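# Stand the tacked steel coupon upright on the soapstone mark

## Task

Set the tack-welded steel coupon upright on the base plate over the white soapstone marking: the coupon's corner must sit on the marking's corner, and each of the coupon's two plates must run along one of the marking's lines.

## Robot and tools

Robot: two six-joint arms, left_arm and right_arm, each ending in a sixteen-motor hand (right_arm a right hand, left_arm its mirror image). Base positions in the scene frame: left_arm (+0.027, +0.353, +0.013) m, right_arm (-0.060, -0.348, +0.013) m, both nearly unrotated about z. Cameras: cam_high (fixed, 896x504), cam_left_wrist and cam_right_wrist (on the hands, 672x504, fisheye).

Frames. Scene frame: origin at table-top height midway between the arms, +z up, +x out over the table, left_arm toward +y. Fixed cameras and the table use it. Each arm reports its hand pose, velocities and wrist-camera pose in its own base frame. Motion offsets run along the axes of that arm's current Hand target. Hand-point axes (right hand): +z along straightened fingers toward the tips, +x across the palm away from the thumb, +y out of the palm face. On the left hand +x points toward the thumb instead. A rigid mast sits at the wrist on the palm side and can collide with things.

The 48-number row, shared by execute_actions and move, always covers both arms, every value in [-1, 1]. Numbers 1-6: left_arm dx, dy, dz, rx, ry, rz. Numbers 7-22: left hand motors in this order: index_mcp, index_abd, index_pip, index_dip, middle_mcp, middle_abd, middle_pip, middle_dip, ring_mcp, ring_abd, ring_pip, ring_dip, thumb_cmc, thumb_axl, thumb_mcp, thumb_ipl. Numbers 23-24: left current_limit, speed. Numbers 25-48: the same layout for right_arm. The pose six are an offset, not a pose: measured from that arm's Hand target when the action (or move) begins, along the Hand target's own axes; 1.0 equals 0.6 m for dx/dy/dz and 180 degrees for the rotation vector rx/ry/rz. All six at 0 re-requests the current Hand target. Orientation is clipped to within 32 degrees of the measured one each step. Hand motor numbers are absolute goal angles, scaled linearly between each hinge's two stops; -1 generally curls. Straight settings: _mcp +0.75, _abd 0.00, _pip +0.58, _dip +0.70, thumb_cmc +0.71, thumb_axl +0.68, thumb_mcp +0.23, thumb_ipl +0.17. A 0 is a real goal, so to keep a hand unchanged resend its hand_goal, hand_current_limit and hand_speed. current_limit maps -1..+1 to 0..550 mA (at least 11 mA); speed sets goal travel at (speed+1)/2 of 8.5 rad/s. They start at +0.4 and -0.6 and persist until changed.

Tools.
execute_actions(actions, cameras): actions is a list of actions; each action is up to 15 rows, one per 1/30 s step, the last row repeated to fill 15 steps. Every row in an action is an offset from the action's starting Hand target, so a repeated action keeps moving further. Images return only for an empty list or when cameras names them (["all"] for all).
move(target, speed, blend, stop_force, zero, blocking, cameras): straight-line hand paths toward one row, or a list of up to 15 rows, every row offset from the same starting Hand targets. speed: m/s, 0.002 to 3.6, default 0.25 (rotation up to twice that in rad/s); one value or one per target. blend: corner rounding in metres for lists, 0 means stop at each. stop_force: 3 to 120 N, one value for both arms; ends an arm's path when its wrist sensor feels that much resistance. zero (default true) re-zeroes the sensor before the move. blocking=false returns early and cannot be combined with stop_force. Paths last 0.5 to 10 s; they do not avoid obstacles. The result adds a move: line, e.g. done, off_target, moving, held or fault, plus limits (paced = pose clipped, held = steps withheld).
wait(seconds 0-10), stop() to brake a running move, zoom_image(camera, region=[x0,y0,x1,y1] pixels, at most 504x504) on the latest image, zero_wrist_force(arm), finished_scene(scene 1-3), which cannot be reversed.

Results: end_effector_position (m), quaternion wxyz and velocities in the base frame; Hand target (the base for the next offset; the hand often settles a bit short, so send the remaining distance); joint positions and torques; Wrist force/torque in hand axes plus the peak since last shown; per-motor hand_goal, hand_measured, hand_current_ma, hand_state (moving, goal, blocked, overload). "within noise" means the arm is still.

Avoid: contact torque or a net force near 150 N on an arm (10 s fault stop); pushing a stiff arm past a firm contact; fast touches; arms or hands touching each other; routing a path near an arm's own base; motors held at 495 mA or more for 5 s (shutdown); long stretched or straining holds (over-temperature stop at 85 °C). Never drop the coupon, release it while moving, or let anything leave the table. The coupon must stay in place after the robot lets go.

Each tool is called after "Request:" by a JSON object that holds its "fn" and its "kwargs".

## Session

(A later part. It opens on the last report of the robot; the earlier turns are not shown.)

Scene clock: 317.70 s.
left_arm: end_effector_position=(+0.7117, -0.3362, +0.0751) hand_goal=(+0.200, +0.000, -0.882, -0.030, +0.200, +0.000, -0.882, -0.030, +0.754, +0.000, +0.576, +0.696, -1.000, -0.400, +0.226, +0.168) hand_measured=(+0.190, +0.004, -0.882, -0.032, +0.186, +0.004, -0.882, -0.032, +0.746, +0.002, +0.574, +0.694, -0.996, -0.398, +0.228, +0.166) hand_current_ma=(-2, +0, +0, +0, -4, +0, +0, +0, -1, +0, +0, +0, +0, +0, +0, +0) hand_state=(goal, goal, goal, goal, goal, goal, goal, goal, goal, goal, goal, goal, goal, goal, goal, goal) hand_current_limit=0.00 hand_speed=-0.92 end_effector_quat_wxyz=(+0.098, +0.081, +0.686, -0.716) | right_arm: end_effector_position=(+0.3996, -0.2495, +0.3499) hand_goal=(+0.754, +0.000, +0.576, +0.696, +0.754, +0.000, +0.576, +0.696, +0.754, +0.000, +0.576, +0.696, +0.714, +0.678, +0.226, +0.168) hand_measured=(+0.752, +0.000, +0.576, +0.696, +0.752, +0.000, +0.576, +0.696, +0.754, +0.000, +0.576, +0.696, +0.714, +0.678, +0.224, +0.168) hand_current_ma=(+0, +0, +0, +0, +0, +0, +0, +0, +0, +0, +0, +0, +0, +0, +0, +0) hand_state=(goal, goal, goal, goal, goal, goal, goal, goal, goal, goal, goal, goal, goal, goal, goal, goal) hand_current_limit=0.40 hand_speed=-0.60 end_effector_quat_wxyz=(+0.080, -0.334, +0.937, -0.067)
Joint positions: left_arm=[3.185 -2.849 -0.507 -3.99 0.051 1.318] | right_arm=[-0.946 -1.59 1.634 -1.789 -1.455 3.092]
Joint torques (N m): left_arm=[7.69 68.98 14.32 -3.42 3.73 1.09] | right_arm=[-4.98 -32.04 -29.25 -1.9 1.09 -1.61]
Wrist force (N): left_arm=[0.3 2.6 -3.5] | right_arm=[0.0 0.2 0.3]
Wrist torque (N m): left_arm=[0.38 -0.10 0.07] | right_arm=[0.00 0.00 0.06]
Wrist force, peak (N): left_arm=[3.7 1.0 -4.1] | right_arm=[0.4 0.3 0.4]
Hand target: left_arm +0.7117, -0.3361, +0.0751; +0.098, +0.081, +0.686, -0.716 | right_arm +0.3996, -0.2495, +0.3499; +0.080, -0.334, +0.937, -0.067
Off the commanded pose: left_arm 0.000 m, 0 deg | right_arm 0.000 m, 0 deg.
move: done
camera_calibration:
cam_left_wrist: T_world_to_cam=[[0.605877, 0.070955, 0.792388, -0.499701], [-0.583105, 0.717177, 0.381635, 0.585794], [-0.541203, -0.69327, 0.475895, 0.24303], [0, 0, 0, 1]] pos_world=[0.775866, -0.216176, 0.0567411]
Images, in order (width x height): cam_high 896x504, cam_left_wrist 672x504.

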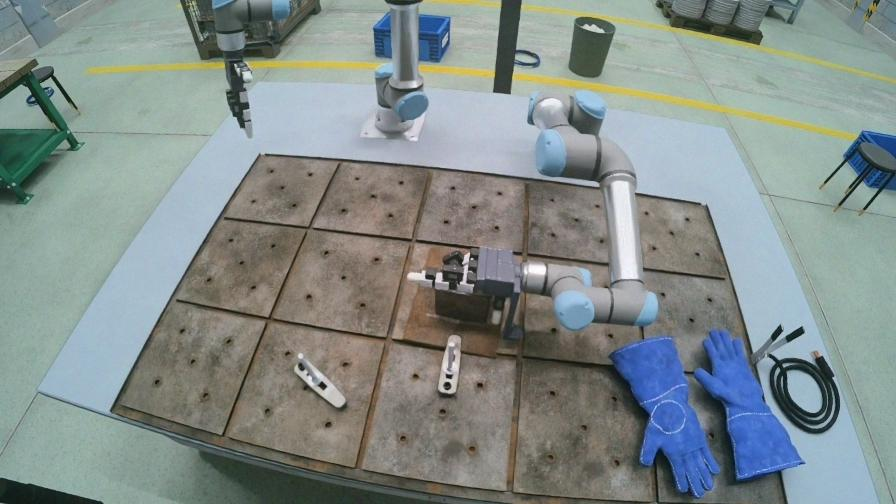

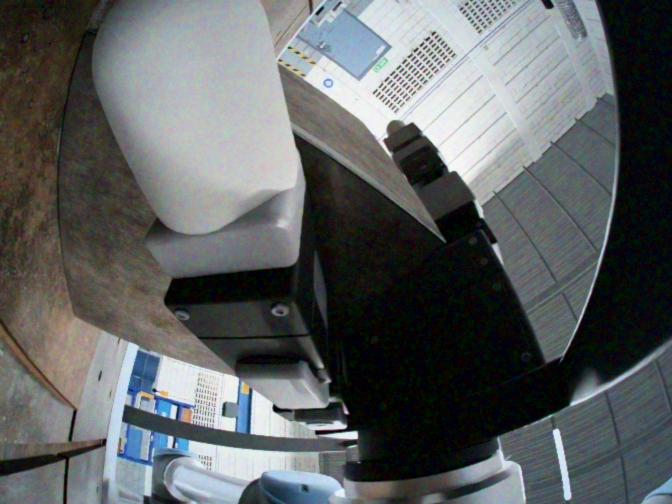

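Request:
{"fn": "move", "kwargs": {"target": [-0.0146,-0.0564,0.0027,0,0,0,0.2,0,-0.883,-0.03,0.2,0,-0.883,-0.03,0.754,0,0.576,0.696,-1,-0.4,0.226,0.168,0.0,-0.92,0,0,0,0,0,0,0.754,0,0.576,0.696,0.754,0,0.576,0.696,0.754,0,0.576,0.696,0.714,0.678,0.226,0.168,0.4,-0.6], "speed": 0.015, "stop_force": 6}}

Request:
{"fn": "move", "kwargs": {"target": [-0.0438,-0.1692,0.008,0,0,0,0.2,0,-0.883,-0.03,0.2,0,-0.883,-0.03,0.754,0,0.576,0.696,-1,-0.4,0.226,0.168,0.0,-0.92,0,0,0,0,0,0,0.754,0,0.576,0.696,0.754,0,0.576,0.696,0.754,0,0.576,0.696,0.714,0.678,0.226,0.168,0.4,-0.6], "speed": 0.06, "stop_force": 10, "cameras": ["cam_high", "cam_left_wrist"]}}

Request:
{"fn": "zoom_image", "kwargs": {"camera": "cam_high", "region": [415, 260, 505, 340]}}

Scene clock: 321.67 s.
left_arm: end_effector_position=(+0.7117, -0.3362, +0.1101) hand_goal=(+0.200, +0.000, -0.882, -0.030, +0.200, +0.000, -0.882, -0.030, +0.754, +0.000, +0.576, +0.696, -1.000, -0.400, +0.226, +0.168) hand_measured=(+0.190, +0.004, -0.882, -0.032, +0.186, +0.004, -0.882, -0.032, +0.746, +0.002, +0.574, +0.694, -0.996, -0.398, +0.228, +0.166) hand_current_ma=(-2, +0, +0, +0, -4, +0, +0, +0, -1, +0, +0, +0, +0, +0, +0, +0) hand_state=(goal, goal, goal, goal, goal, goal, goal, goal, goal, goal, goal, goal, goal, goal, goal, goal) hand_current_limit=0.00 hand_speed=-0.92 end_effector_quat_wxyz=(+0.098, +0.081, +0.686, -0.716) | right_arm: end_effector_position=(+0.3996, -0.2495, +0.3499) hand_goal=(+0.754, +0.000, +0.576, +0.696, +0.754, +0.000, +0.576, +0.696, +0.754, +0.000, +0.576, +0.696, +0.714, +0.678, +0.226, +0.168) hand_measured=(+0.752, +0.000, +0.576, +0.696, +0.752, +0.000, +0.576, +0.696, +0.754, +0.000, +0.576, +0.696, +0.714, +0.678, +0.224, +0.168) hand_current_ma=(+0, +0, +0, +0, +0, +0, +0, +0, +0, +0, +0, +0, +0, +0, +0, +0) hand_state=(goal, goal, goal, goal, goal, goal, goal, goal, goal, goal, goal, goal, goal, goal, goal, goal) hand_current_limit=0.40 hand_speed=-0.60 end_effector_quat_wxyz=(+0.080, -0.334, +0.937, -0.067)
Joint positions: left_arm=[3.185 -2.816 -0.484 -4.043 0.051 1.314] | right_arm=[-0.946 -1.59 1.634 -1.789 -1.455 3.092]
Joint torques (N m): left_arm=[-6.86 46.57 26.61 -4.09 2.09 1.51] | right_arm=[-5.88 -31.58 -28.19 -1.94 1.3 -1.64]
Wrist force (N): left_arm=[-0.1 2.4 -3.6] | right_arm=[0.2 0.0 0.3]
Wrist torque (N m): left_arm=[0.36 -0.04 -0.04] | right_arm=[-0.03 -0.02 0.07]
Wrist force, peak (N): left_arm=[0.0 2.6 -4.2] | right_arm=[0.3 0.2 0.6]
Hand target: left_arm +0.7117, -0.3362, +0.1101; +0.098, +0.081, +0.686, -0.716 | right_arm +0.3996, -0.2495, +0.3499; +0.080, -0.334, +0.937, -0.067
Off the commanded pose: left_arm 0.000 m, 0 deg | right_arm 0.000 m, 0 deg.
move: done

Scene clock: 324.43 s.
left_arm: end_effector_position=(+0.7116, -0.3363, +0.2150) hand_goal=(+0.200, +0.000, -0.882, -0.030, +0.200, +0.000, -0.882, -0.030, +0.754, +0.000, +0.576, +0.696, -1.000, -0.400, +0.226, +0.168) hand_measured=(+0.190, +0.004, -0.882, -0.032, +0.188, +0.004, -0.882, -0.032, +0.746, +0.002, +0.574, +0.694, -0.996, -0.398, +0.228, +0.166) hand_current_ma=(-2, +0, +0, +0, -3, +0, +0, +0, -1, +0, +0, +0, +0, +0, +0, +0) hand_state=(goal, goal, goal, goal, goal, goal, goal, goal, goal, goal, goal, goal, goal, goal, goal, goal) hand_current_limit=0.00 hand_speed=-0.92 end_effector_quat_wxyz=(+0.098, +0.081, +0.686, -0.716) end_effector_velocity=(+0.000, +0.000, +0.001) end_effector_angular_velocity=(-0.001, +0.000, +0.000) | right_arm: end_effector_position=(+0.3996, -0.2495, +0.3499) hand_goal=(+0.754, +0.000, +0.576, +0.696, +0.754, +0.000, +0.576, +0.696, +0.754, +0.000, +0.576, +0.696, +0.714, +0.678, +0.226, +0.168) hand_measured=(+0.752, +0.000, +0.576, +0.696, +0.752, +0.000, +0.576, +0.696, +0.754, +0.000, +0.576, +0.696, +0.714, +0.678, +0.224, +0.168) hand_current_ma=(+0, +0, +0, +0, +0, +0, +0, +0, +0, +0, +0, +0, +0, +0, +0, +0) hand_state=(goal, goal, goal, goal, goal, goal, goal, goal, goal, goal, goal, goal, goal, goal, goal, goal) hand_current_limit=0.40 hand_speed=-0.60 end_effector_quat_wxyz=(+0.080, -0.334, +0.937, -0.067)
Joint positions: left_arm=[3.184 -2.791 -0.267 -4.287 0.051 1.316] | right_arm=[-0.946 -1.59 1.634 -1.789 -1.455 3.092]
Joint velocities: left_arm=[0 -0.001 0.002 -0.005 0.001 0.005] | right_arm=[within noise]
Joint torques (N m): left_arm=[-4.8 46.85 27.16 -3.99 -0.58 1.54] | right_arm=[-7.14 -31.65 -28.12 -1.96 1.15 -1.61]
Wrist force (N): left_arm=[-0.1 2.9 -3.5] | right_arm=[0.2 0.2 0.1]
Wrist torque (N m): left_arm=[0.40 -0.02 -0.09] | right_arm=[0.01 -0.01 0.07]
Wrist force, peak (N): left_arm=[0.2 4.1 -3.6] | right_arm=[0.5 0.1 0.4]
Hand target: left_arm +0.7116, -0.3363, +0.2150; +0.098, +0.081, +0.686, -0.716 | right_arm +0.3996, -0.2495, +0.3499; +0.080, -0.334, +0.937, -0.067
Off the commanded pose: left_arm 0.000 m, 0 deg | right_arm 0.000 m, 0 deg.
move: done
camera_calibration:
cam_left_wrist: T_world_to_cam=[[0.606006, 0.0707253, 0.79231, -0.610701], [-0.582871, 0.717288, 0.381786, 0.532189], [-0.541312, -0.693179, 0.475904, 0.176383], [0, 0, 0, 1]] pos_world=[0.775764, -0.216276, 0.196741]
Images, in order (width x height): cam_high 896x504, cam_left_wrist 672x504.

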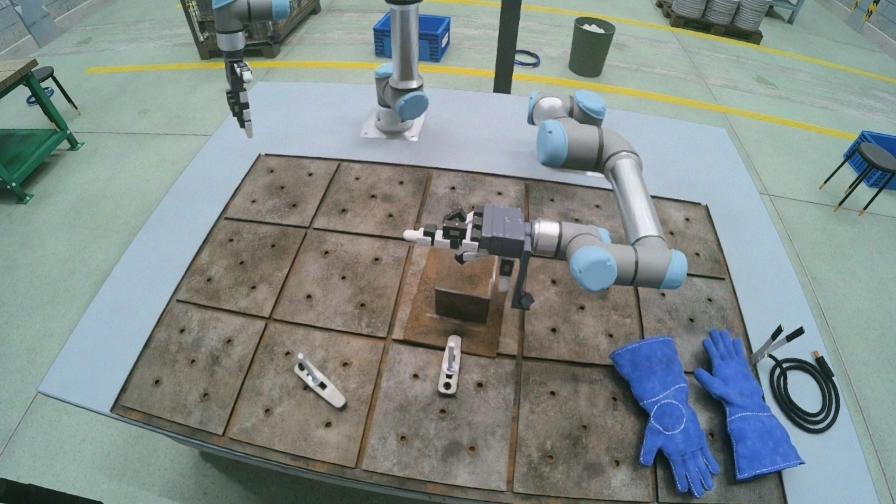

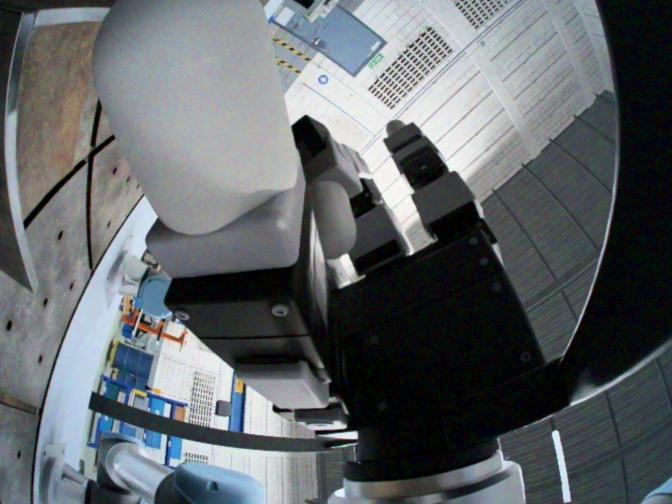

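Scaled by 5.600 from the camera's 896x504 image, which has a finer 1280x720 frame.

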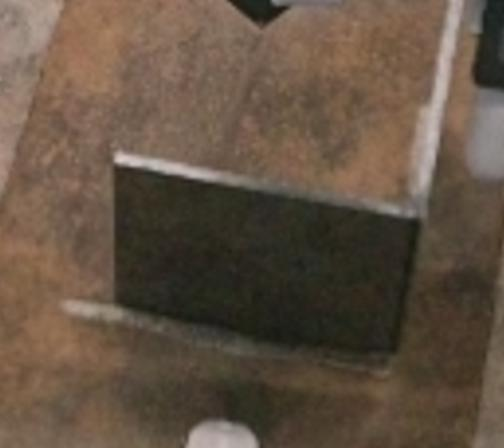

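Request:
{"fn": "move", "kwargs": {"target": [[-0.0417,-0.1611,0.0076,0,0,0,0.754,0,0.576,0.696,0.754,0,0.576,0.696,0.754,0,0.576,0.696,0.714,0.678,0.226,0.168,0.4,-0.2,0,0,0,0,0,0,0.754,0,0.576,0.696,0.754,0,0.576,0.696,0.754,0,0.576,0.696,0.714,0.678,0.226,0.168,0.4,-0.6],[-0.1892,-0.2038,-0.0637,-0.0044,0.0162,0.4189,0.754,0,0.576,0.696,0.754,0,0.576,0.696,0.754,0,0.576,0.696,0.714,0.678,0.226,0.168,0.4,-0.2,0,0,0,0,0,0,0.754,0,0.576,0.696,0.754,0,0.576,0.696,0.754,0,0.576,0.696,0.714,0.678,0.226,0.168,0.4,-0.6]], "speed": 0.25, "blend": 0.03, "cameras": ["cam_high", "cam_left_wrist"]}}

Request:
{"fn": "zoom_image", "kwargs": {"camera": "cam_high", "region": [415, 260, 505, 340]}}

Scene clock: 329.03 s.
left_arm: end_effector_position=(+0.7898, -0.2902, +0.3602) hand_goal=(+0.754, +0.000, +0.576, +0.696, +0.754, +0.000, +0.576, +0.696, +0.754, +0.000, +0.576, +0.696, +0.714, +0.678, +0.226, +0.168) hand_measured=(+0.752, +0.004, +0.574, +0.694, +0.752, +0.004, +0.574, +0.694, +0.752, +0.002, +0.574, +0.694, +0.710, +0.676, +0.228, +0.166) hand_current_ma=(+0, +0, +0, +0, +0, +0, +0, +0, +0, +0, +0, +0, +0, +0, +0, +0) hand_state=(goal, goal, goal, goal, goal, goal, goal, goal, goal, goal, goal, goal, goal, goal, goal, goal) hand_current_limit=0.40 hand_speed=-0.20 end_effector_quat_wxyz=(+0.500, +0.500, +0.500, -0.500) | right_arm: end_effector_position=(+0.3996, -0.2495, +0.3499) hand_goal=(+0.754, +0.000, +0.576, +0.696, +0.754, +0.000, +0.576, +0.696, +0.754, +0.000, +0.576, +0.696, +0.714, +0.678, +0.226, +0.168) hand_measured=(+0.752, +0.000, +0.576, +0.696, +0.752, +0.000, +0.576, +0.696, +0.754, +0.000, +0.576, +0.696, +0.714, +0.678, +0.224, +0.168) hand_current_ma=(+0, +0, +0, +0, +0, +0, +0, +0, +0, +0, +0, +0, +0, +0, +0, +0) hand_state=(goal, goal, goal, goal, goal, goal, goal, goal, goal, goal, goal, goal, goal, goal, goal, goal) hand_current_limit=0.40 hand_speed=-0.60 end_effector_quat_wxyz=(+0.080, -0.334, +0.937, -0.067)
Joint positions: left_arm=[3.245 -2.365 -0.72 -3.196 0.105 1.569] | right_arm=[-0.946 -1.59 1.634 -1.789 -1.455 3.092]
Joint torques (N m): left_arm=[-8.14 41 26.79 -2.19 -1.89 1.2] | right_arm=[-6.11 -31.39 -29.4 -1.79 1.09 -1.51]
Wrist force (N): left_arm=[1.6 -0.1 -3.4] | right_arm=[0.4 0.0 0.3]
Wrist torque (N m): left_arm=[0.13 -0.11 0.14] | right_arm=[-0.02 -0.05 0.09]
Wrist force, peak (N): left_arm=[0.7 5.9 -3.8] | right_arm=[0.5 0.2 0.5]
Hand target: left_arm +0.7899, -0.2902, +0.3601; +0.500, +0.500, +0.500, -0.500 | right_arm +0.3996, -0.2495, +0.3499; +0.080, -0.334, +0.937, -0.067
Off the commanded pose: left_arm 0.000 m, 0 deg | right_arm 0.000 m, 0 deg.
elbow stopped short (left arm): the move would have taken joint 3 (elbow) straighter than the controller allows.
move: done
camera_calibration:
cam_left_wrist: T_world_to_cam=[[-0.616187, 0.0246935, 0.787213, 0.177385], [-0.543192, 0.710434, -0.447466, 0.754724], [-0.570312, -0.703331, -0.424347, 0.525877], [0, 0, 0, 1]] pos_world=[0.819177, -0.170697, 0.421227]
Images, in order (width x height): cam_high 896x504, cam_left_wrist 672x504.

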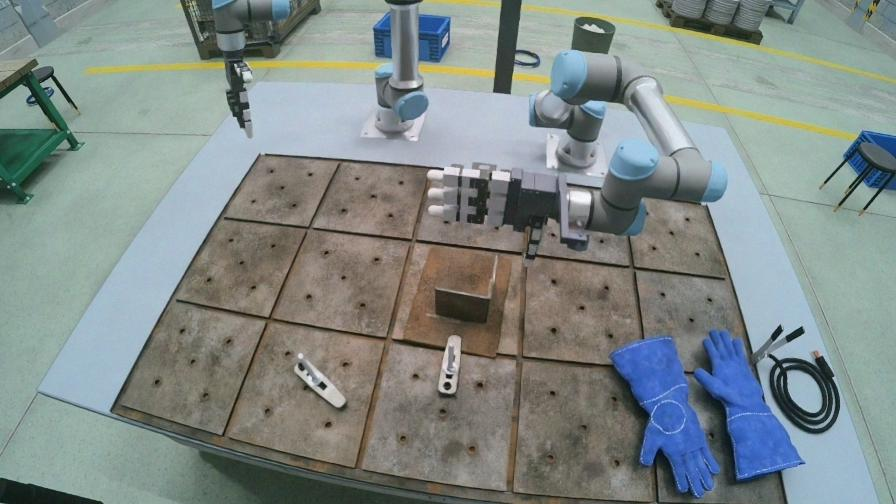

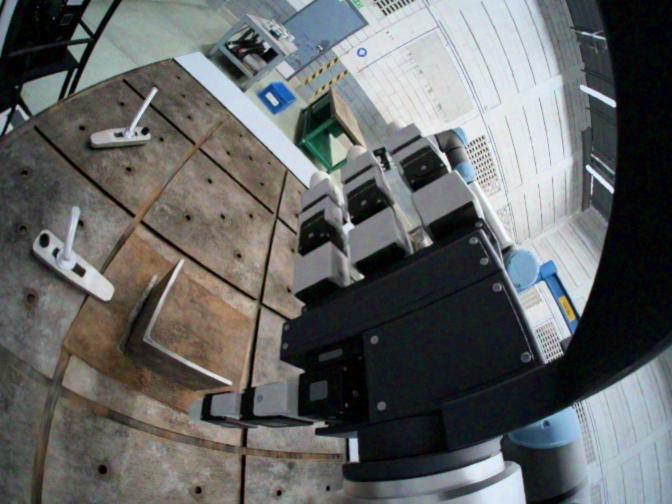

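Scaled by 5.600 from the camera's 896x504 image, which has a finer 1280x720 frame.

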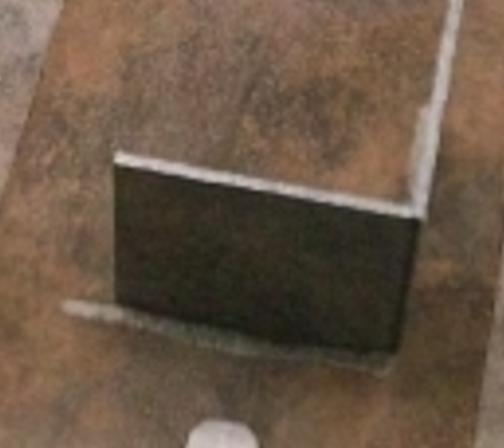

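Request:
{"fn": "zoom_image", "kwargs": {"camera": "cam_left_wrist", "region": [90, 240, 250, 400]}}

Request:
{"fn": "zoom_image", "kwargs": {"camera": "cam_high", "region": [425, 300, 495, 335]}}

Scaled by 3.150 from the camera's 672x504 image, which has a finer 960x720 frame.

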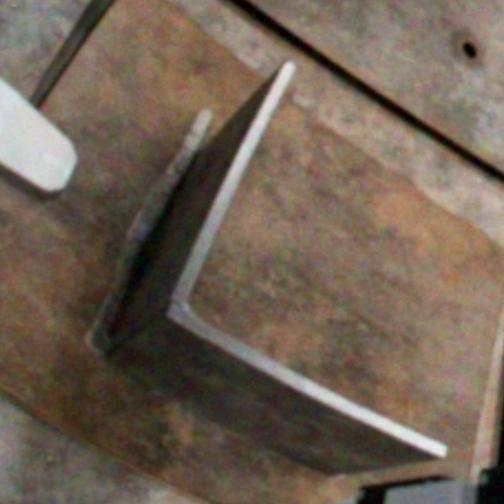

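Scaled by 7.200 from the camera's 896x504 image, which has a finer 1280x720 frame.

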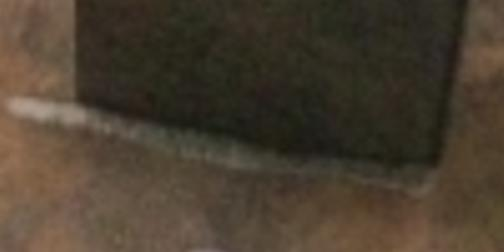

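Request:
{"fn": "move", "kwargs": {"target": [0.1667,-0.2567,0.055,0,0,-0.5,0.754,0,0.576,0.696,0.754,0,0.576,0.696,0.754,0,0.576,0.696,0.714,0.678,0.226,0.168,0.4,-0.2,0,0,0,0,0,0,0.754,0,0.576,0.696,0.754,0,0.576,0.696,0.754,0,0.576,0.696,0.714,0.678,0.226,0.168,0.4,-0.6], "speed": 0.3}}

Request:
{"fn": "move", "kwargs": {"target": [0,0.1,0,0,0,0,0.754,0,0.576,0.696,0.754,0,0.576,0.696,-0.479,-0.2,0.576,0.696,0.714,0.678,0.226,0.168,0.6,-0.2,0,0,0,0,0,0,0.754,0,0.576,0.696,0.754,0,0.576,0.696,0.754,0,0.576,0.696,0.714,0.678,0.226,0.168,0.4,-0.6], "speed": 0.1, "cameras": ["cam_high", "cam_left_wrist"]}}

Request:
{"fn": "zoom_image", "kwargs": {"camera": "cam_high", "region": [400, 200, 540, 340]}}

Scene clock: 336.47 s.
left_arm: end_effector_position=(+0.6358, -0.3231, +0.2602) hand_goal=(+0.754, +0.000, +0.576, +0.696, +0.754, +0.000, +0.576, +0.696, +0.754, +0.000, +0.576, +0.696, +0.714, +0.678, +0.226, +0.168) hand_measured=(+0.748, +0.002, +0.574, +0.694, +0.746, +0.004, +0.574, +0.694, +0.746, +0.002, +0.574, +0.694, +0.708, +0.676, +0.228, +0.166) hand_current_ma=(-1, +0, +0, +0, -2, +0, +0, +0, -1, +0, +0, +0, -1, +0, +0, +0) hand_state=(goal, goal, goal, goal, goal, goal, goal, goal, goal, goal, goal, goal, goal, goal, goal, goal) hand_current_limit=0.40 hand_speed=-0.20 end_effector_quat_wxyz=(+0.000, +0.000, +0.705, -0.709) | right_arm: end_effector_position=(+0.3996, -0.2495, +0.3499) hand_goal=(+0.754, +0.000, +0.576, +0.696, +0.754, +0.000, +0.576, +0.696, +0.754, +0.000, +0.576, +0.696, +0.714, +0.678, +0.226, +0.168) hand_measured=(+0.752, +0.000, +0.576, +0.696, +0.752, +0.000, +0.576, +0.696, +0.754, +0.000, +0.576, +0.696, +0.714, +0.678, +0.224, +0.168) hand_current_ma=(+0, +0, +0, +0, +0, +0, +0, +0, +0, +0, +0, +0, +0, +0, +0, +0) hand_state=(goal, goal, goal, goal, goal, goal, goal, goal, goal, goal, goal, goal, goal, goal, goal, goal) hand_current_limit=0.40 hand_speed=-0.60 end_effector_quat_wxyz=(+0.080, -0.334, +0.937, -0.067)
Joint positions: left_arm=[3.203 -2.261 -1 -3.107 0.062 0.085] | right_arm=[-0.946 -1.59 1.634 -1.789 -1.455 3.092]
Joint torques (N m): left_arm=[-3.57 33.97 23.88 1.39 2.7 -0.84] | right_arm=[-5.83 -30.84 -28.81 -1.89 1.18 -1.64]
Wrist force (N): left_arm=[-1.2 3.0 -3.6] | right_arm=[0.1 0.1 0.2]
Wrist torque (N m): left_arm=[0.41 0.07 0.00] | right_arm=[-0.01 0.01 0.06]
Wrist force, peak (N): left_arm=[-0.7 4.5 -3.6] | right_arm=[0.4 0.0 0.6]
Hand target: left_arm +0.6359, -0.3230, +0.2600; +0.000, +0.000, +0.707, -0.707 | right_arm +0.3996, -0.2495, +0.3499; +0.080, -0.334, +0.937, -0.067
Off the commanded pose: left_arm 0.000 m, 0 deg | right_arm 0.000 m, 0 deg.
move: done

Scene clock: 337.77 s.
left_arm: end_effector_position=(+0.6358, -0.3230, +0.2001) hand_goal=(+0.754, +0.000, +0.576, +0.696, +0.754, +0.000, +0.576, +0.696, -0.478, -0.200, +0.576, +0.696, +0.714, +0.678, +0.226, +0.168) hand_measured=(+0.746, +0.002, +0.574, +0.694, +0.744, +0.004, +0.574, +0.694, -0.478, -0.196, +0.574, +0.694, +0.706, +0.676, +0.228, +0.166) hand_current_ma=(-1, +0, +0, +0, -2, +0, +0, +0, +0, +0, +0, +0, -1, +0, +0, +0) hand_state=(goal, goal, goal, goal, goal, goal, goal, goal, goal, goal, goal, goal, goal, goal, goal, goal) hand_current_limit=0.60 hand_speed=-0.20 end_effector_quat_wxyz=(+0.000, +0.000, +0.707, -0.708) | right_arm: end_effector_position=(+0.3996, -0.2495, +0.3499) hand_goal=(+0.754, +0.000, +0.576, +0.696, +0.754, +0.000, +0.576, +0.696, +0.754, +0.000, +0.576, +0.696, +0.714, +0.678, +0.226, +0.168) hand_measured=(+0.752, +0.000, +0.576, +0.696, +0.752, +0.000, +0.576, +0.696, +0.754, +0.000, +0.576, +0.696, +0.714, +0.678, +0.224, +0.168) hand_current_ma=(+0, +0, +0, +0, +0, +0, +0, +0, +0, +0, +0, +0, +0, +0, +0, +0) hand_state=(goal, goal, goal, goal, goal, goal, goal, goal, goal, goal, goal, goal, goal, goal, goal, goal) hand_current_limit=0.40 hand_speed=-0.60 end_effector_quat_wxyz=(+0.080, -0.334, +0.937, -0.067)
Joint positions: left_arm=[3.203 -2.274 -1.13 -2.898 0.062 0.02] | right_arm=[-0.946 -1.59 1.634 -1.789 -1.455 3.092]
Joint torques (N m): left_arm=[-7.63 34.47 27.67 -0.96 -1.8 0.3] | right_arm=[-5.57 -31.37 -28.11 -1.92 1.18 -1.55]
Wrist force (N): left_arm=[-0.6 3.1 -3.1] | right_arm=[0.2 -0.1 0.1]
Wrist torque (N m): left_arm=[0.41 0.02 -0.01] | right_arm=[-0.02 -0.02 0.07]
Wrist force, peak (N): left_arm=[-0.9 4.8 -3.5] | right_arm=[0.5 0.1 0.4]
Hand target: left_arm +0.6359, -0.3230, +0.2000; +0.000, +0.000, +0.707, -0.707 | right_arm +0.3996, -0.2495, +0.3499; +0.080, -0.334, +0.937, -0.067
Off the commanded pose: left_arm 0.000 m, 0 deg | right_arm 0.000 m, 0 deg.
move: done
camera_calibration:
cam_left_wrist: T_world_to_cam=[[0.787223, 0.0247081, 0.616173, -0.648805], [-0.447165, 0.710931, 0.54279, 0.363645], [-0.424645, -0.702828, 0.57071, 0.0554878], [0, 0, 0, 1]] pos_world=[0.696926, -0.203497, 0.170725]
Images, in order (width x height): cam_high 896x504, cam_left_wrist 672x504.

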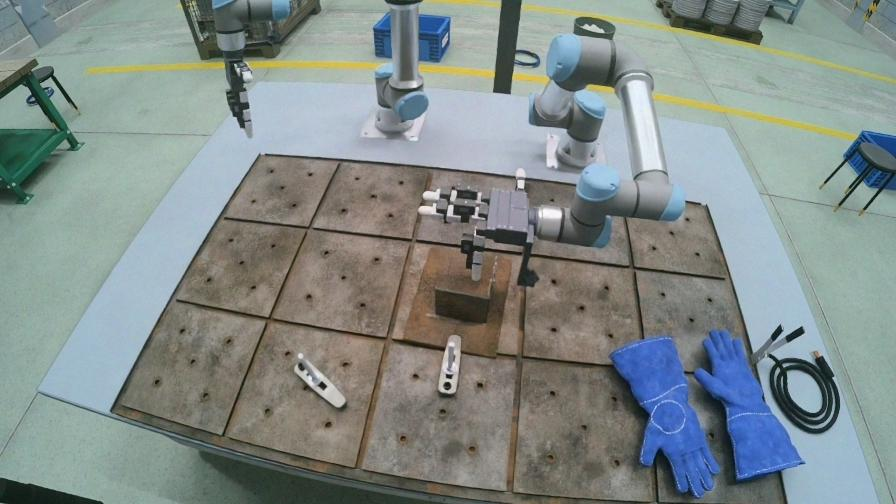

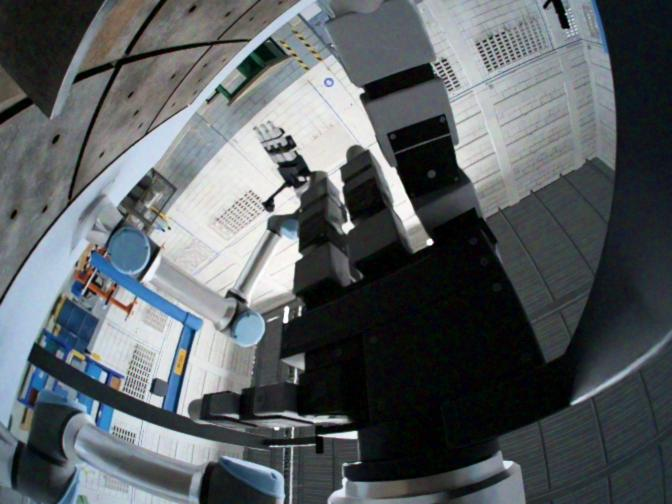

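Scaled by 3.600 from the camera's 896x504 image, which has a finer 1280x720 frame.

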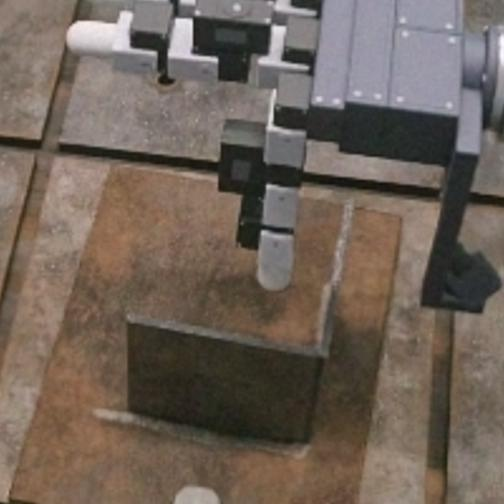

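Request:
{"fn": "move", "kwargs": {"target": [0,0.1867,0,0,0,0,0.754,0,0.576,0.696,0.754,0,0.576,0.696,-0.479,-0.2,0.576,0.696,0.714,0.678,0.226,0.168,0.6,-0.2,0,0,0,0,0,0,0.754,0,0.576,0.696,0.754,0,0.576,0.696,0.754,0,0.576,0.696,0.714,0.678,0.226,0.168,0.4,-0.6], "speed": 0.05, "stop_force": 5, "cameras": ["cam_high"]}}

Request:
{"fn": "zoom_image", "kwargs": {"camera": "cam_high", "region": [400, 200, 540, 340]}}

Scene clock: 341.33 s.
left_arm: end_effector_position=(+0.6359, -0.3229, +0.0880) hand_goal=(+0.754, +0.000, +0.576, +0.696, +0.754, +0.000, +0.576, +0.696, -0.478, -0.200, +0.576, +0.696, +0.714, +0.678, +0.226, +0.168) hand_measured=(+0.746, +0.002, +0.574, +0.694, +0.744, +0.004, +0.574, +0.694, -0.478, -0.196, +0.574, +0.694, +0.706, +0.676, +0.228, +0.166) hand_current_ma=(-1, +0, +0, +0, -2, +0, +0, +0, +0, +0, +0, +0, -1, +0, +0, +0) hand_state=(goal, goal, goal, goal, goal, goal, goal, goal, goal, goal, goal, goal, goal, goal, goal, goal) hand_current_limit=0.60 hand_speed=-0.20 end_effector_quat_wxyz=(+0.000, +0.000, +0.707, -0.707) | right_arm: end_effector_position=(+0.3996, -0.2495, +0.3499) hand_goal=(+0.754, +0.000, +0.576, +0.696, +0.754, +0.000, +0.576, +0.696, +0.754, +0.000, +0.576, +0.696, +0.714, +0.678, +0.226, +0.168) hand_measured=(+0.752, +0.000, +0.576, +0.696, +0.752, +0.000, +0.576, +0.696, +0.754, +0.000, +0.576, +0.696, +0.714, +0.678, +0.224, +0.168) hand_current_ma=(+0, +0, +0, +0, +0, +0, +0, +0, +0, +0, +0, +0, +0, +0, +0, +0) hand_state=(goal, goal, goal, goal, goal, goal, goal, goal, goal, goal, goal, goal, goal, goal, goal, goal) hand_current_limit=0.40 hand_speed=-0.60 end_effector_quat_wxyz=(+0.080, -0.334, +0.937, -0.067)
Joint positions: left_arm=[3.203 -2.371 -1.263 -2.637 0.062 -0.012] | right_arm=[-0.946 -1.59 1.634 -1.789 -1.455 3.092]
Joint torques (N m): left_arm=[-6.75 62.65 12.96 2.08 -1.88 -1.3] | right_arm=[-6.21 -31.6 -28.49 -1.8 1.29 -1.62]
Wrist force (N): left_arm=[-0.9 3.0 -3.7] | right_arm=[0.3 0.2 0.2]
Wrist torque (N m): left_arm=[0.45 0.02 0.11] | right_arm=[0.00 -0.03 0.08]
Wrist force, peak (N): left_arm=[-0.5 3.6 -3.8] | right_arm=[0.5 0.0 0.4]
Hand target: left_arm +0.6359, -0.3229, +0.0880; +0.000, +0.000, +0.707, -0.707 | right_arm +0.3996, -0.2495, +0.3499; +0.080, -0.334, +0.937, -0.067
Off the commanded pose: left_arm 0.000 m, 0 deg | right_arm 0.000 m, 0 deg.
move: done
Images, in order (width x height): cam_high 896x504.

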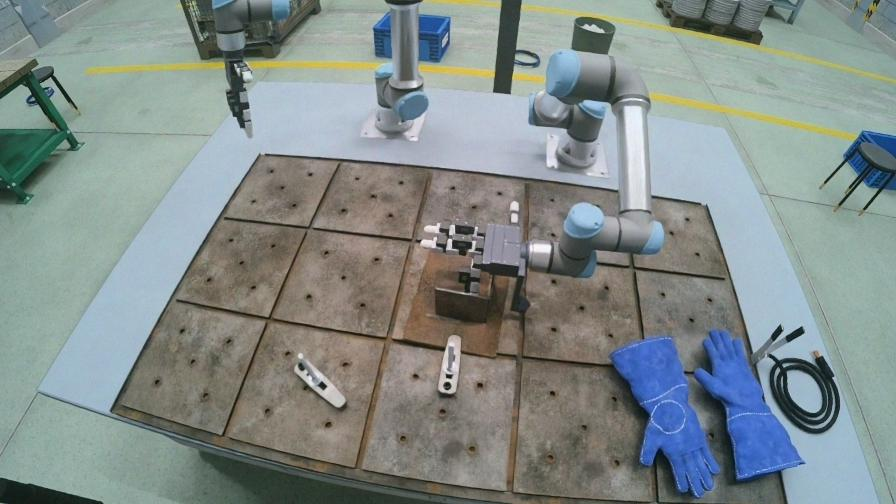

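Scaled by 3.600 from the camera's 896x504 image, which has a finer 1280x720 frame.

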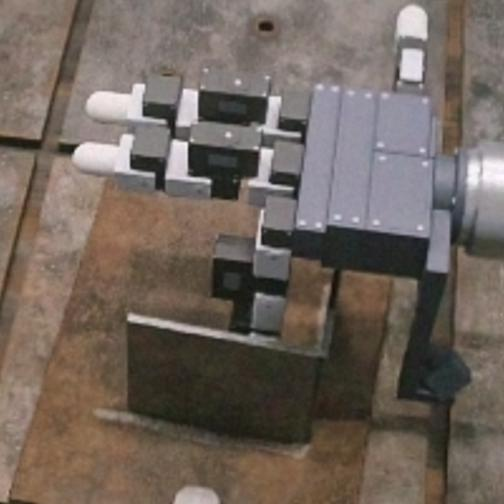

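Request:
{"fn": "move", "kwargs": {"target": [-0.06,0,0,0,0,0,0.754,0,0.576,0.696,0.754,0,0.576,0.696,-0.479,-0.2,0.576,0.696,0.714,0.678,0.226,0.168,0.6,-0.2,0,0,0,0,0,0,0.754,0,0.576,0.696,0.754,0,0.576,0.696,0.754,0,0.576,0.696,0.714,0.678,0.226,0.168,0.4,-0.6], "speed": 0.01, "stop_force": 3, "cameras": ["cam_high"]}}

Request:
{"fn": "zoom_image", "kwargs": {"camera": "cam_high", "region": [425, 290, 495, 335]}}

Scene clock: 344.57 s.
left_arm: end_effector_position=(+0.6555, -0.3229, +0.0880) hand_goal=(+0.754, +0.000, +0.576, +0.696, +0.754, +0.000, +0.576, +0.696, -0.478, -0.200, +0.576, +0.696, +0.714, +0.678, +0.226, +0.168) hand_measured=(+0.746, +0.002, +0.574, +0.694, +0.744, +0.004, +0.574, +0.694, -0.478, -0.174, +0.574, +0.694, +0.706, +0.676, +0.228, +0.166) hand_current_ma=(-1, +0, +0, +0, -2, +0, +0, +0, +0, +8, +0, +0, -1, +0, +0, +0) hand_state=(goal, goal, goal, goal, goal, goal, goal, goal, goal, blocked, goal, goal, goal, goal, goal, goal) hand_current_limit=0.60 hand_speed=-0.20 end_effector_quat_wxyz=(+0.000, +0.000, +0.707, -0.707) | right_arm: end_effector_position=(+0.3996, -0.2495, +0.3499) hand_goal=(+0.754, +0.000, +0.576, +0.696, +0.754, +0.000, +0.576, +0.696, +0.754, +0.000, +0.576, +0.696, +0.714, +0.678, +0.226, +0.168) hand_measured=(+0.752, +0.000, +0.576, +0.696, +0.752, +0.000, +0.576, +0.696, +0.754, +0.000, +0.576, +0.696, +0.714, +0.678, +0.224, +0.168) hand_current_ma=(+0, +0, +0, +0, +0, +0, +0, +0, +0, +0, +0, +0, +0, +0, +0, +0) hand_state=(goal, goal, goal, goal, goal, goal, goal, goal, goal, goal, goal, goal, goal, goal, goal, goal) hand_current_limit=0.40 hand_speed=-0.60 end_effector_quat_wxyz=(+0.080, -0.334, +0.937, -0.067)
Joint positions: left_arm=[3.201 -2.415 -1.181 -2.671 0.06 -0.016] | right_arm=[-0.946 -1.59 1.634 -1.789 -1.455 3.092]
Joint torques (N m): left_arm=[3.16 64.62 12.4 2.31 1.87 -1.01] | right_arm=[-5.97 -30.85 -28.59 -1.98 1.17 -1.75]
Wrist force (N): left_arm=[1.0 3.1 -3.7] | right_arm=[0.2 0.0 0.5]
Wrist torque (N m): left_arm=[0.44 -0.10 0.11] | right_arm=[-0.06 -0.02 0.06]
Wrist force, peak (N): left_arm=[0.7 3.2 -4.1] | right_arm=[0.2 -0.1 0.6]
Hand target: left_arm +0.6555, -0.3229, +0.0880; +0.000, +0.000, +0.707, -0.707 (not the last commanded pose) | right_arm +0.3996, -0.2495, +0.3499; +0.080, -0.334, +0.937, -0.067
Off the commanded pose: left_arm 0.016 m, 0 deg | right_arm 0.000 m, 0 deg.
move: contact (left_arm)
Images, in order (width x height): cam_high 896x504.

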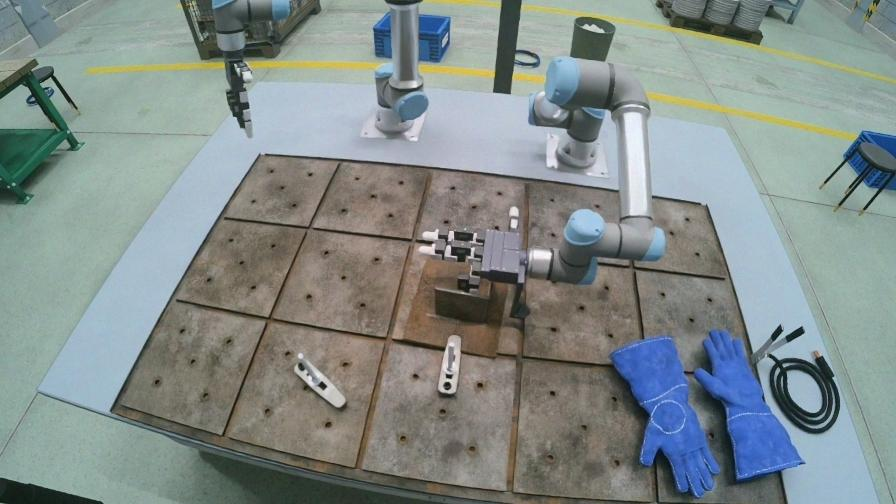

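Scaled by 7.200 from the camera's 896x504 image, which has a finer 1280x720 frame.

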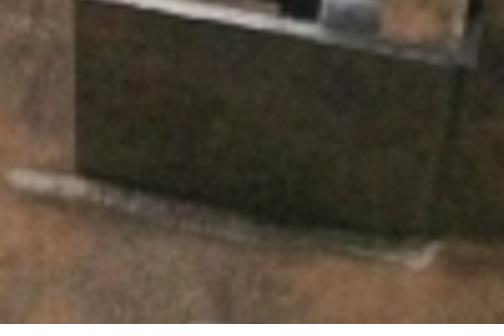

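Request:
{"fn": "move", "kwargs": {"target": [-0.0167,0,0,0,0,0,0.754,0,0.576,0.696,0.754,0,0.576,0.696,-0.479,-0.2,0.576,0.696,0.714,0.678,0.226,0.168,0.6,-0.2,0,0,0,0,0,0,0.754,0,0.576,0.696,0.754,0,0.576,0.696,0.754,0,0.576,0.696,0.714,0.678,0.226,0.168,0.4,-0.6], "speed": 0.01, "stop_force": 14, "cameras": ["cam_high"]}}

Request:
{"fn": "zoom_image", "kwargs": {"camera": "cam_high", "region": [425, 290, 495, 335]}}

Scene clock: 346.63 s.
left_arm: end_effector_position=(+0.6656, -0.3229, +0.0880) hand_goal=(+0.754, +0.000, +0.576, +0.696, +0.754, +0.000, +0.576, +0.696, -0.478, -0.200, +0.576, +0.696, +0.714, +0.678, +0.226, +0.168) hand_measured=(+0.746, +0.002, +0.574, +0.694, +0.744, +0.004, +0.574, +0.694, -0.482, -0.104, +0.574, +0.696, +0.706, +0.676, +0.228, +0.166) hand_current_ma=(-1, +0, +0, +0, -2, +0, +0, +0, +0, +108, +0, +0, -1, +0, +0, +0) hand_state=(goal, goal, goal, goal, goal, goal, goal, goal, goal, blocked, goal, goal, goal, goal, goal, goal) hand_current_limit=0.60 hand_speed=-0.20 end_effector_quat_wxyz=(+0.000, +0.000, +0.707, -0.707) | right_arm: end_effector_position=(+0.3996, -0.2495, +0.3499) hand_goal=(+0.754, +0.000, +0.576, +0.696, +0.754, +0.000, +0.576, +0.696, +0.754, +0.000, +0.576, +0.696, +0.714, +0.678, +0.226, +0.168) hand_measured=(+0.752, +0.000, +0.576, +0.696, +0.752, +0.000, +0.576, +0.696, +0.754, +0.000, +0.576, +0.696, +0.714, +0.678, +0.224, +0.168) hand_current_ma=(+0, +0, +0, +0, +0, +0, +0, +0, +0, +0, +0, +0, +0, +0, +0, +0) hand_state=(goal, goal, goal, goal, goal, goal, goal, goal, goal, goal, goal, goal, goal, goal, goal, goal) hand_current_limit=0.40 hand_speed=-0.60 end_effector_quat_wxyz=(+0.080, -0.334, +0.937, -0.067)
Joint positions: left_arm=[3.2 -2.438 -1.136 -2.692 0.059 -0.017] | right_arm=[-0.946 -1.59 1.634 -1.789 -1.455 3.092]
Joint torques (N m): left_arm=[-1.5 38.98 29.01 -0.55 -0.37 2.14] | right_arm=[-6.27 -31.09 -28.31 -1.9 1.14 -1.56]
Wrist force (N): left_arm=[6.5 1.9 -4.1] | right_arm=[0.4 0.1 0.2]
Wrist torque (N m): left_arm=[0.40 -0.18 -0.07] | right_arm=[-0.01 -0.03 0.08]
Wrist force, peak (N): left_arm=[7.5 0.8 -4.1] | right_arm=[0.4 0.3 0.4]
Hand target: left_arm +0.6656, -0.3229, +0.0880; +0.000, +0.000, +0.707, -0.707 | right_arm +0.3996, -0.2495, +0.3499; +0.080, -0.334, +0.937, -0.067
Off the commanded pose: left_arm 0.000 m, 0 deg | right_arm 0.000 m, 0 deg.
move: done
Images, in order (width x height): cam_high 896x504.

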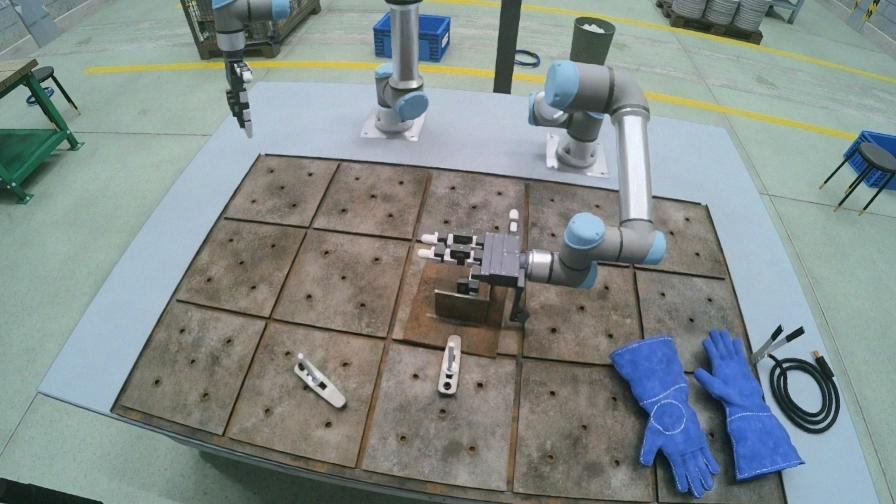

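Scaled by 7.200 from the camera's 896x504 image, which has a finer 1280x720 frame.

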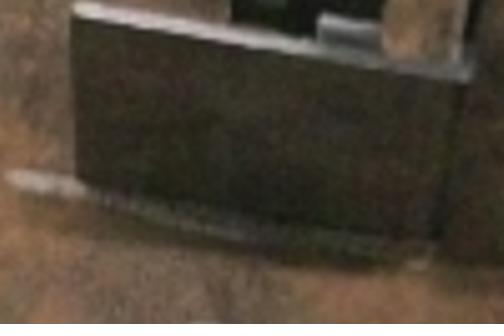

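Request:
{"fn": "move", "kwargs": {"target": [-0.0058,0,0,0,0,0,0.754,0,0.576,0.696,0.754,0,0.576,0.696,-0.479,-0.2,0.576,0.696,0.714,0.678,0.226,0.168,0.6,-0.2,0,0,0,0,0,0,0.754,0,0.576,0.696,0.754,0,0.576,0.696,0.754,0,0.576,0.696,0.714,0.678,0.226,0.168,0.4,-0.6], "speed": 0.01, "stop_force": 14, "cameras": ["cam_high"]}}

Request:
{"fn": "zoom_image", "kwargs": {"camera": "cam_high", "region": [425, 290, 495, 335]}}

Scene clock: 348.17 s.
left_arm: end_effector_position=(+0.6690, -0.3229, +0.0880) hand_goal=(+0.754, +0.000, +0.576, +0.696, +0.754, +0.000, +0.576, +0.696, -0.478, -0.200, +0.576, +0.696, +0.714, +0.678, +0.226, +0.168) hand_measured=(+0.746, +0.002, +0.574, +0.694, +0.744, +0.004, +0.574, +0.694, -0.484, -0.104, +0.574, +0.696, +0.706, +0.676, +0.228, +0.166) hand_current_ma=(-1, +0, +0, +0, -2, +0, +0, +0, -1, +111, +0, +0, -1, +0, +0, +0) hand_state=(goal, goal, goal, goal, goal, goal, goal, goal, goal, blocked, goal, goal, goal, goal, goal, goal) hand_current_limit=0.60 hand_speed=-0.20 end_effector_quat_wxyz=(+0.000, +0.000, +0.707, -0.707) | right_arm: end_effector_position=(+0.3996, -0.2495, +0.3499) hand_goal=(+0.754, +0.000, +0.576, +0.696, +0.754, +0.000, +0.576, +0.696, +0.754, +0.000, +0.576, +0.696, +0.714, +0.678, +0.226, +0.168) hand_measured=(+0.752, +0.000, +0.576, +0.696, +0.752, +0.000, +0.576, +0.696, +0.754, +0.000, +0.576, +0.696, +0.714, +0.678, +0.224, +0.168) hand_current_ma=(+0, +0, +0, +0, +0, +0, +0, +0, +0, +0, +0, +0, +0, +0, +0, +0) hand_state=(goal, goal, goal, goal, goal, goal, goal, goal, goal, goal, goal, goal, goal, goal, goal, goal) hand_current_limit=0.40 hand_speed=-0.60 end_effector_quat_wxyz=(+0.080, -0.334, +0.937, -0.067)
Joint positions: left_arm=[3.199 -2.446 -1.121 -2.699 0.059 -0.017] | right_arm=[-0.946 -1.59 1.634 -1.789 -1.455 3.092]
Joint torques (N m): left_arm=[-4.82 38.49 28.85 -1.07 -1.71 2.18] | right_arm=[-6.05 -31.75 -29.34 -1.88 1.4 -1.75]
Wrist force (N): left_arm=[6.5 1.8 -4.1] | right_arm=[0.2 0.0 0.3]
Wrist torque (N m): left_arm=[0.38 -0.18 -0.09] | right_arm=[-0.03 -0.02 0.07]
Wrist force, peak (N): left_arm=[7.3 2.2 -4.1] | right_arm=[0.3 0.3 0.5]
Hand target: left_arm +0.6690, -0.3229, +0.0880; +0.000, +0.000, +0.707, -0.707 | right_arm +0.3996, -0.2495, +0.3499; +0.080, -0.334, +0.937, -0.067
Off the commanded pose: left_arm 0.000 m, 0 deg | right_arm 0.000 m, 0 deg.
move: done
Images, in order (width x height): cam_high 896x504.

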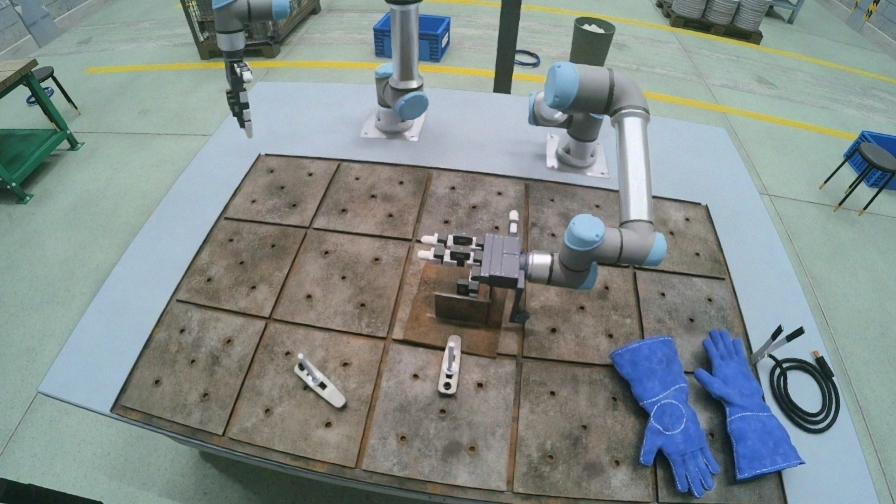

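Scaled by 7.200 from the camera's 896x504 image, which has a finer 1280x720 frame.

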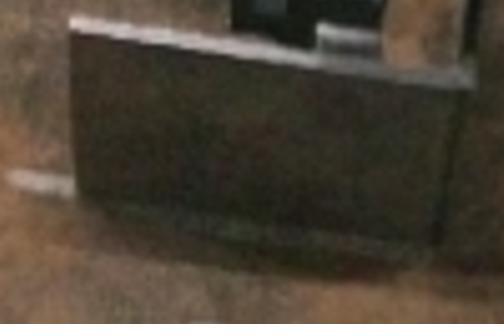

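Request:
{"fn": "move", "kwargs": {"target": [0.03,0,0,0,0,0,0.754,0,0.576,0.696,0.754,0,0.576,0.696,-0.479,-0.2,0.576,0.696,0.714,0.678,0.226,0.168,0.6,-0.2,0,0,0,0,0,0,0.754,0,0.576,0.696,0.754,0,0.576,0.696,0.754,0,0.576,0.696,0.714,0.678,0.226,0.168,0.4,-0.6], "speed": 0.03}}

Request:
{"fn": "move", "kwargs": {"target": [[0,-0.2,0,0,0,0,0.754,0,0.576,0.696,0.754,0,0.576,0.696,-0.479,-0.2,0.576,0.696,0.714,0.678,0.226,0.168,0.6,-0.2,0,0,0,0,0,0,0.754,0,0.576,0.696,0.754,0,0.576,0.696,0.754,0,0.576,0.696,0.714,0.678,0.226,0.168,0.4,-0.6],[-0.2233,-0.4533,-0.055,0,0,0.5,0.754,0,0.576,0.696,0.754,0,0.576,0.696,-0.479,-0.2,0.576,0.696,0.714,0.678,0.226,0.168,0.6,-0.2,0,0,0,0,0,0,0.754,0,0.576,0.696,0.754,0,0.576,0.696,0.754,0,0.576,0.696,0.714,0.678,0.226,0.168,0.4,-0.6]], "speed": [0.08,0.3], "blend": 0.02, "cameras": ["cam_high", "cam_left_wrist"]}}

Request:
{"fn": "zoom_image", "kwargs": {"camera": "cam_left_wrist", "region": [90, 240, 250, 400]}}

Request:
{"fn": "zoom_image", "kwargs": {"camera": "cam_high", "region": [415, 260, 505, 340]}}

Scene clock: 350.97 s.
left_arm: end_effector_position=(+0.6510, -0.3228, +0.0880) hand_goal=(+0.754, +0.000, +0.576, +0.696, +0.754, +0.000, +0.576, +0.696, -0.478, -0.200, +0.576, +0.696, +0.714, +0.678, +0.226, +0.168) hand_measured=(+0.746, +0.002, +0.574, +0.694, +0.744, +0.004, +0.574, +0.694, -0.482, -0.196, +0.574, +0.696, +0.706, +0.676, +0.228, +0.166) hand_current_ma=(-1, +0, +0, +0, -2, +0, +0, +0, -1, +0, +0, +0, -1, +0, +0, +0) hand_state=(goal, goal, goal, goal, goal, goal, goal, goal, goal, goal, goal, goal, goal, goal, goal, goal) hand_current_limit=0.60 hand_speed=-0.20 end_effector_quat_wxyz=(+0.000, +0.000, +0.707, -0.707) | right_arm: end_effector_position=(+0.3996, -0.2495, +0.3499) hand_goal=(+0.754, +0.000, +0.576, +0.696, +0.754, +0.000, +0.576, +0.696, +0.754, +0.000, +0.576, +0.696, +0.714, +0.678, +0.226, +0.168) hand_measured=(+0.752, +0.000, +0.576, +0.696, +0.752, +0.000, +0.576, +0.696, +0.754, +0.000, +0.576, +0.696, +0.714, +0.678, +0.224, +0.168) hand_current_ma=(+0, +0, +0, +0, +0, +0, +0, +0, +0, +0, +0, +0, +0, +0, +0, +0) hand_state=(goal, goal, goal, goal, goal, goal, goal, goal, goal, goal, goal, goal, goal, goal, goal, goal) hand_current_limit=0.40 hand_speed=-0.60 end_effector_quat_wxyz=(+0.080, -0.334, +0.937, -0.067)
Joint positions: left_arm=[3.201 -2.406 -1.198 -2.668 0.06 -0.011] | right_arm=[-0.946 -1.59 1.634 -1.789 -1.455 3.092]
Joint torques (N m): left_arm=[-1.75 59.86 16.28 -1.84 -1.61 1.04] | right_arm=[-5.42 -31.41 -28.88 -1.74 1.19 -1.5]
Wrist force (N): left_arm=[-0.3 2.9 -3.8] | right_arm=[0.3 0.1 0.3]
Wrist torque (N m): left_arm=[0.45 -0.07 0.16] | right_arm=[-0.01 -0.02 0.08]
Wrist force, peak (N): left_arm=[6.9 3.4 -4.3] | right_arm=[0.5 0.3 0.4]
Hand target: left_arm +0.6510, -0.3229, +0.0880; +0.000, +0.000, +0.707, -0.707 | right_arm +0.3996, -0.2495, +0.3499; +0.080, -0.334, +0.937, -0.067
Off the commanded pose: left_arm 0.000 m, 0 deg | right_arm 0.000 m, 0 deg.
move: done

Scene clock: 355.80 s.
left_arm: end_effector_position=(+0.7850, -0.2903, +0.3599) hand_goal=(+0.754, +0.000, +0.576, +0.696, +0.754, +0.000, +0.576, +0.696, -0.478, -0.200, +0.576, +0.696, +0.714, +0.678, +0.226, +0.168) hand_measured=(+0.752, +0.002, +0.574, +0.694, +0.752, +0.004, +0.574, +0.694, -0.480, -0.196, +0.574, +0.696, +0.712, +0.676, +0.228, +0.166) hand_current_ma=(+0, +0, +0, +0, +0, +0, +0, +0, +0, +0, +0, +0, +0, +0, +0, +0) hand_state=(goal, goal, goal, goal, goal, goal, goal, goal, goal, goal, goal, goal, goal, goal, goal, goal) hand_current_limit=0.60 hand_speed=-0.20 end_effector_quat_wxyz=(+0.499, +0.501, +0.501, -0.499) | right_arm: end_effector_position=(+0.3996, -0.2495, +0.3499) hand_goal=(+0.754, +0.000, +0.576, +0.696, +0.754, +0.000, +0.576, +0.696, +0.754, +0.000, +0.576, +0.696, +0.714, +0.678, +0.226, +0.168) hand_measured=(+0.752, +0.000, +0.576, +0.696, +0.752, +0.000, +0.576, +0.696, +0.754, +0.000, +0.576, +0.696, +0.714, +0.678, +0.224, +0.168) hand_current_ma=(+0, +0, +0, +0, +0, +0, +0, +0, +0, +0, +0, +0, +0, +0, +0, +0) hand_state=(goal, goal, goal, goal, goal, goal, goal, goal, goal, goal, goal, goal, goal, goal, goal, goal) hand_current_limit=0.40 hand_speed=-0.60 end_effector_quat_wxyz=(+0.080, -0.334, +0.937, -0.067)
Joint positions: left_arm=[3.246 -2.335 -0.771 -3.139 0.105 1.533] | right_arm=[-0.946 -1.59 1.634 -1.789 -1.455 3.092]
Joint torques (N m): left_arm=[4.94 64.7 20.83 -1.84 0.1 1.31] | right_arm=[-5.48 -31.11 -27.77 -1.79 1.18 -1.55]
Wrist force (N): left_arm=[1.6 0.1 -2.8] | right_arm=[0.1 -0.1 0.3]
Wrist torque (N m): left_arm=[0.11 -0.15 0.12] | right_arm=[-0.03 -0.01 0.06]
Wrist force, peak (N): left_arm=[-0.2 4.3 -3.9] | right_arm=[0.5 0.2 0.5]
Hand target: left_arm +0.7850, -0.2903, +0.3600; +0.500, +0.500, +0.500, -0.500 | right_arm +0.3996, -0.2495, +0.3499; +0.080, -0.334, +0.937, -0.067
Off the commanded pose: left_arm 0.000 m, 0 deg | right_arm 0.000 m, 0 deg.
move: done
camera_calibration:
cam_left_wrist: T_world_to_cam=[[-0.61589, 0.0216224, 0.787536, 0.173403], [-0.543536, 0.711958, -0.444618, 0.751648], [-0.570306, -0.701889, -0.426735, 0.524161], [0, 0, 0, 1]] pos_world=[0.814277, -0.170988, 0.421313]
Images, in order (width x height): cam_high 896x504, cam_left_wrist 672x504.

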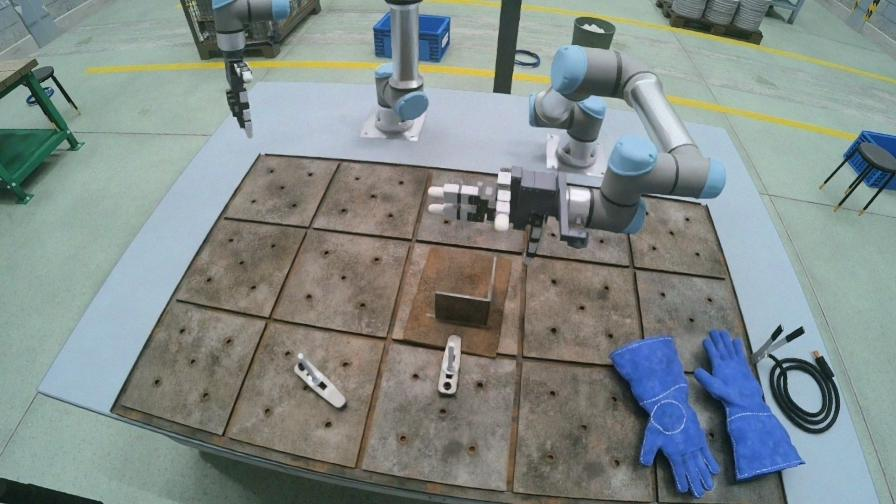

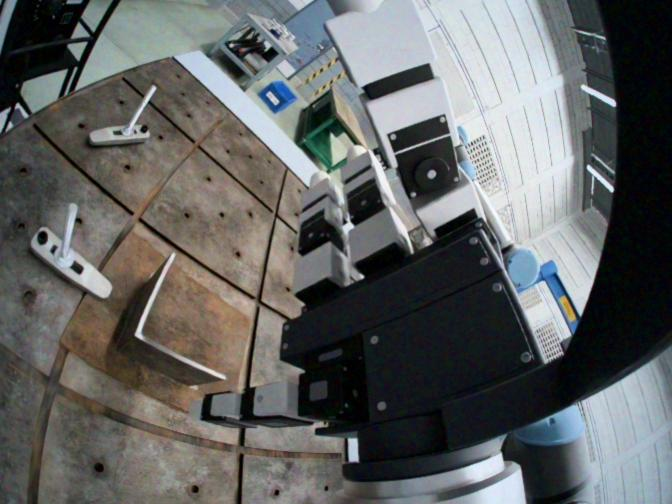

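Scaled by 3.150 from the camera's 672x504 image, which has a finer 960x720 frame.

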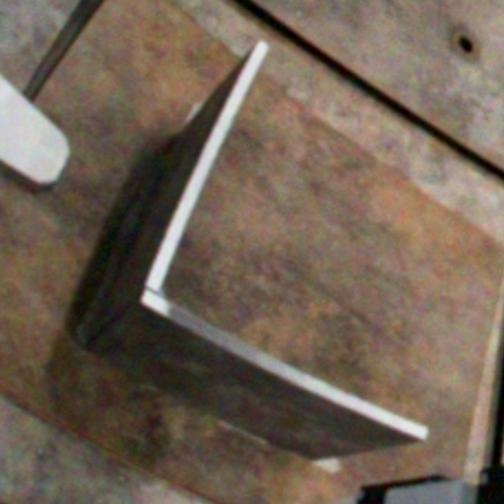

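Scaled by 5.600 from the camera's 896x504 image, which has a finer 1280x720 frame.

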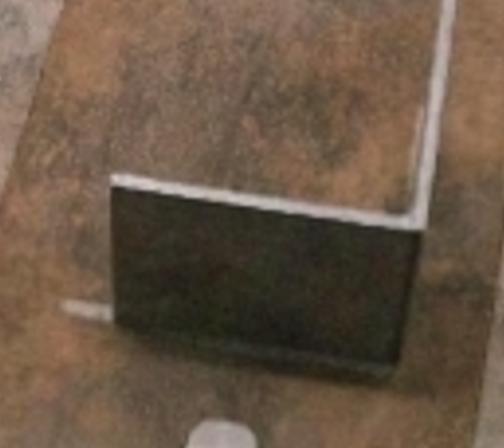

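Request:
{"fn": "finished_scene", "kwargs": {"scene": 3}}

The scene is finished: the task was done.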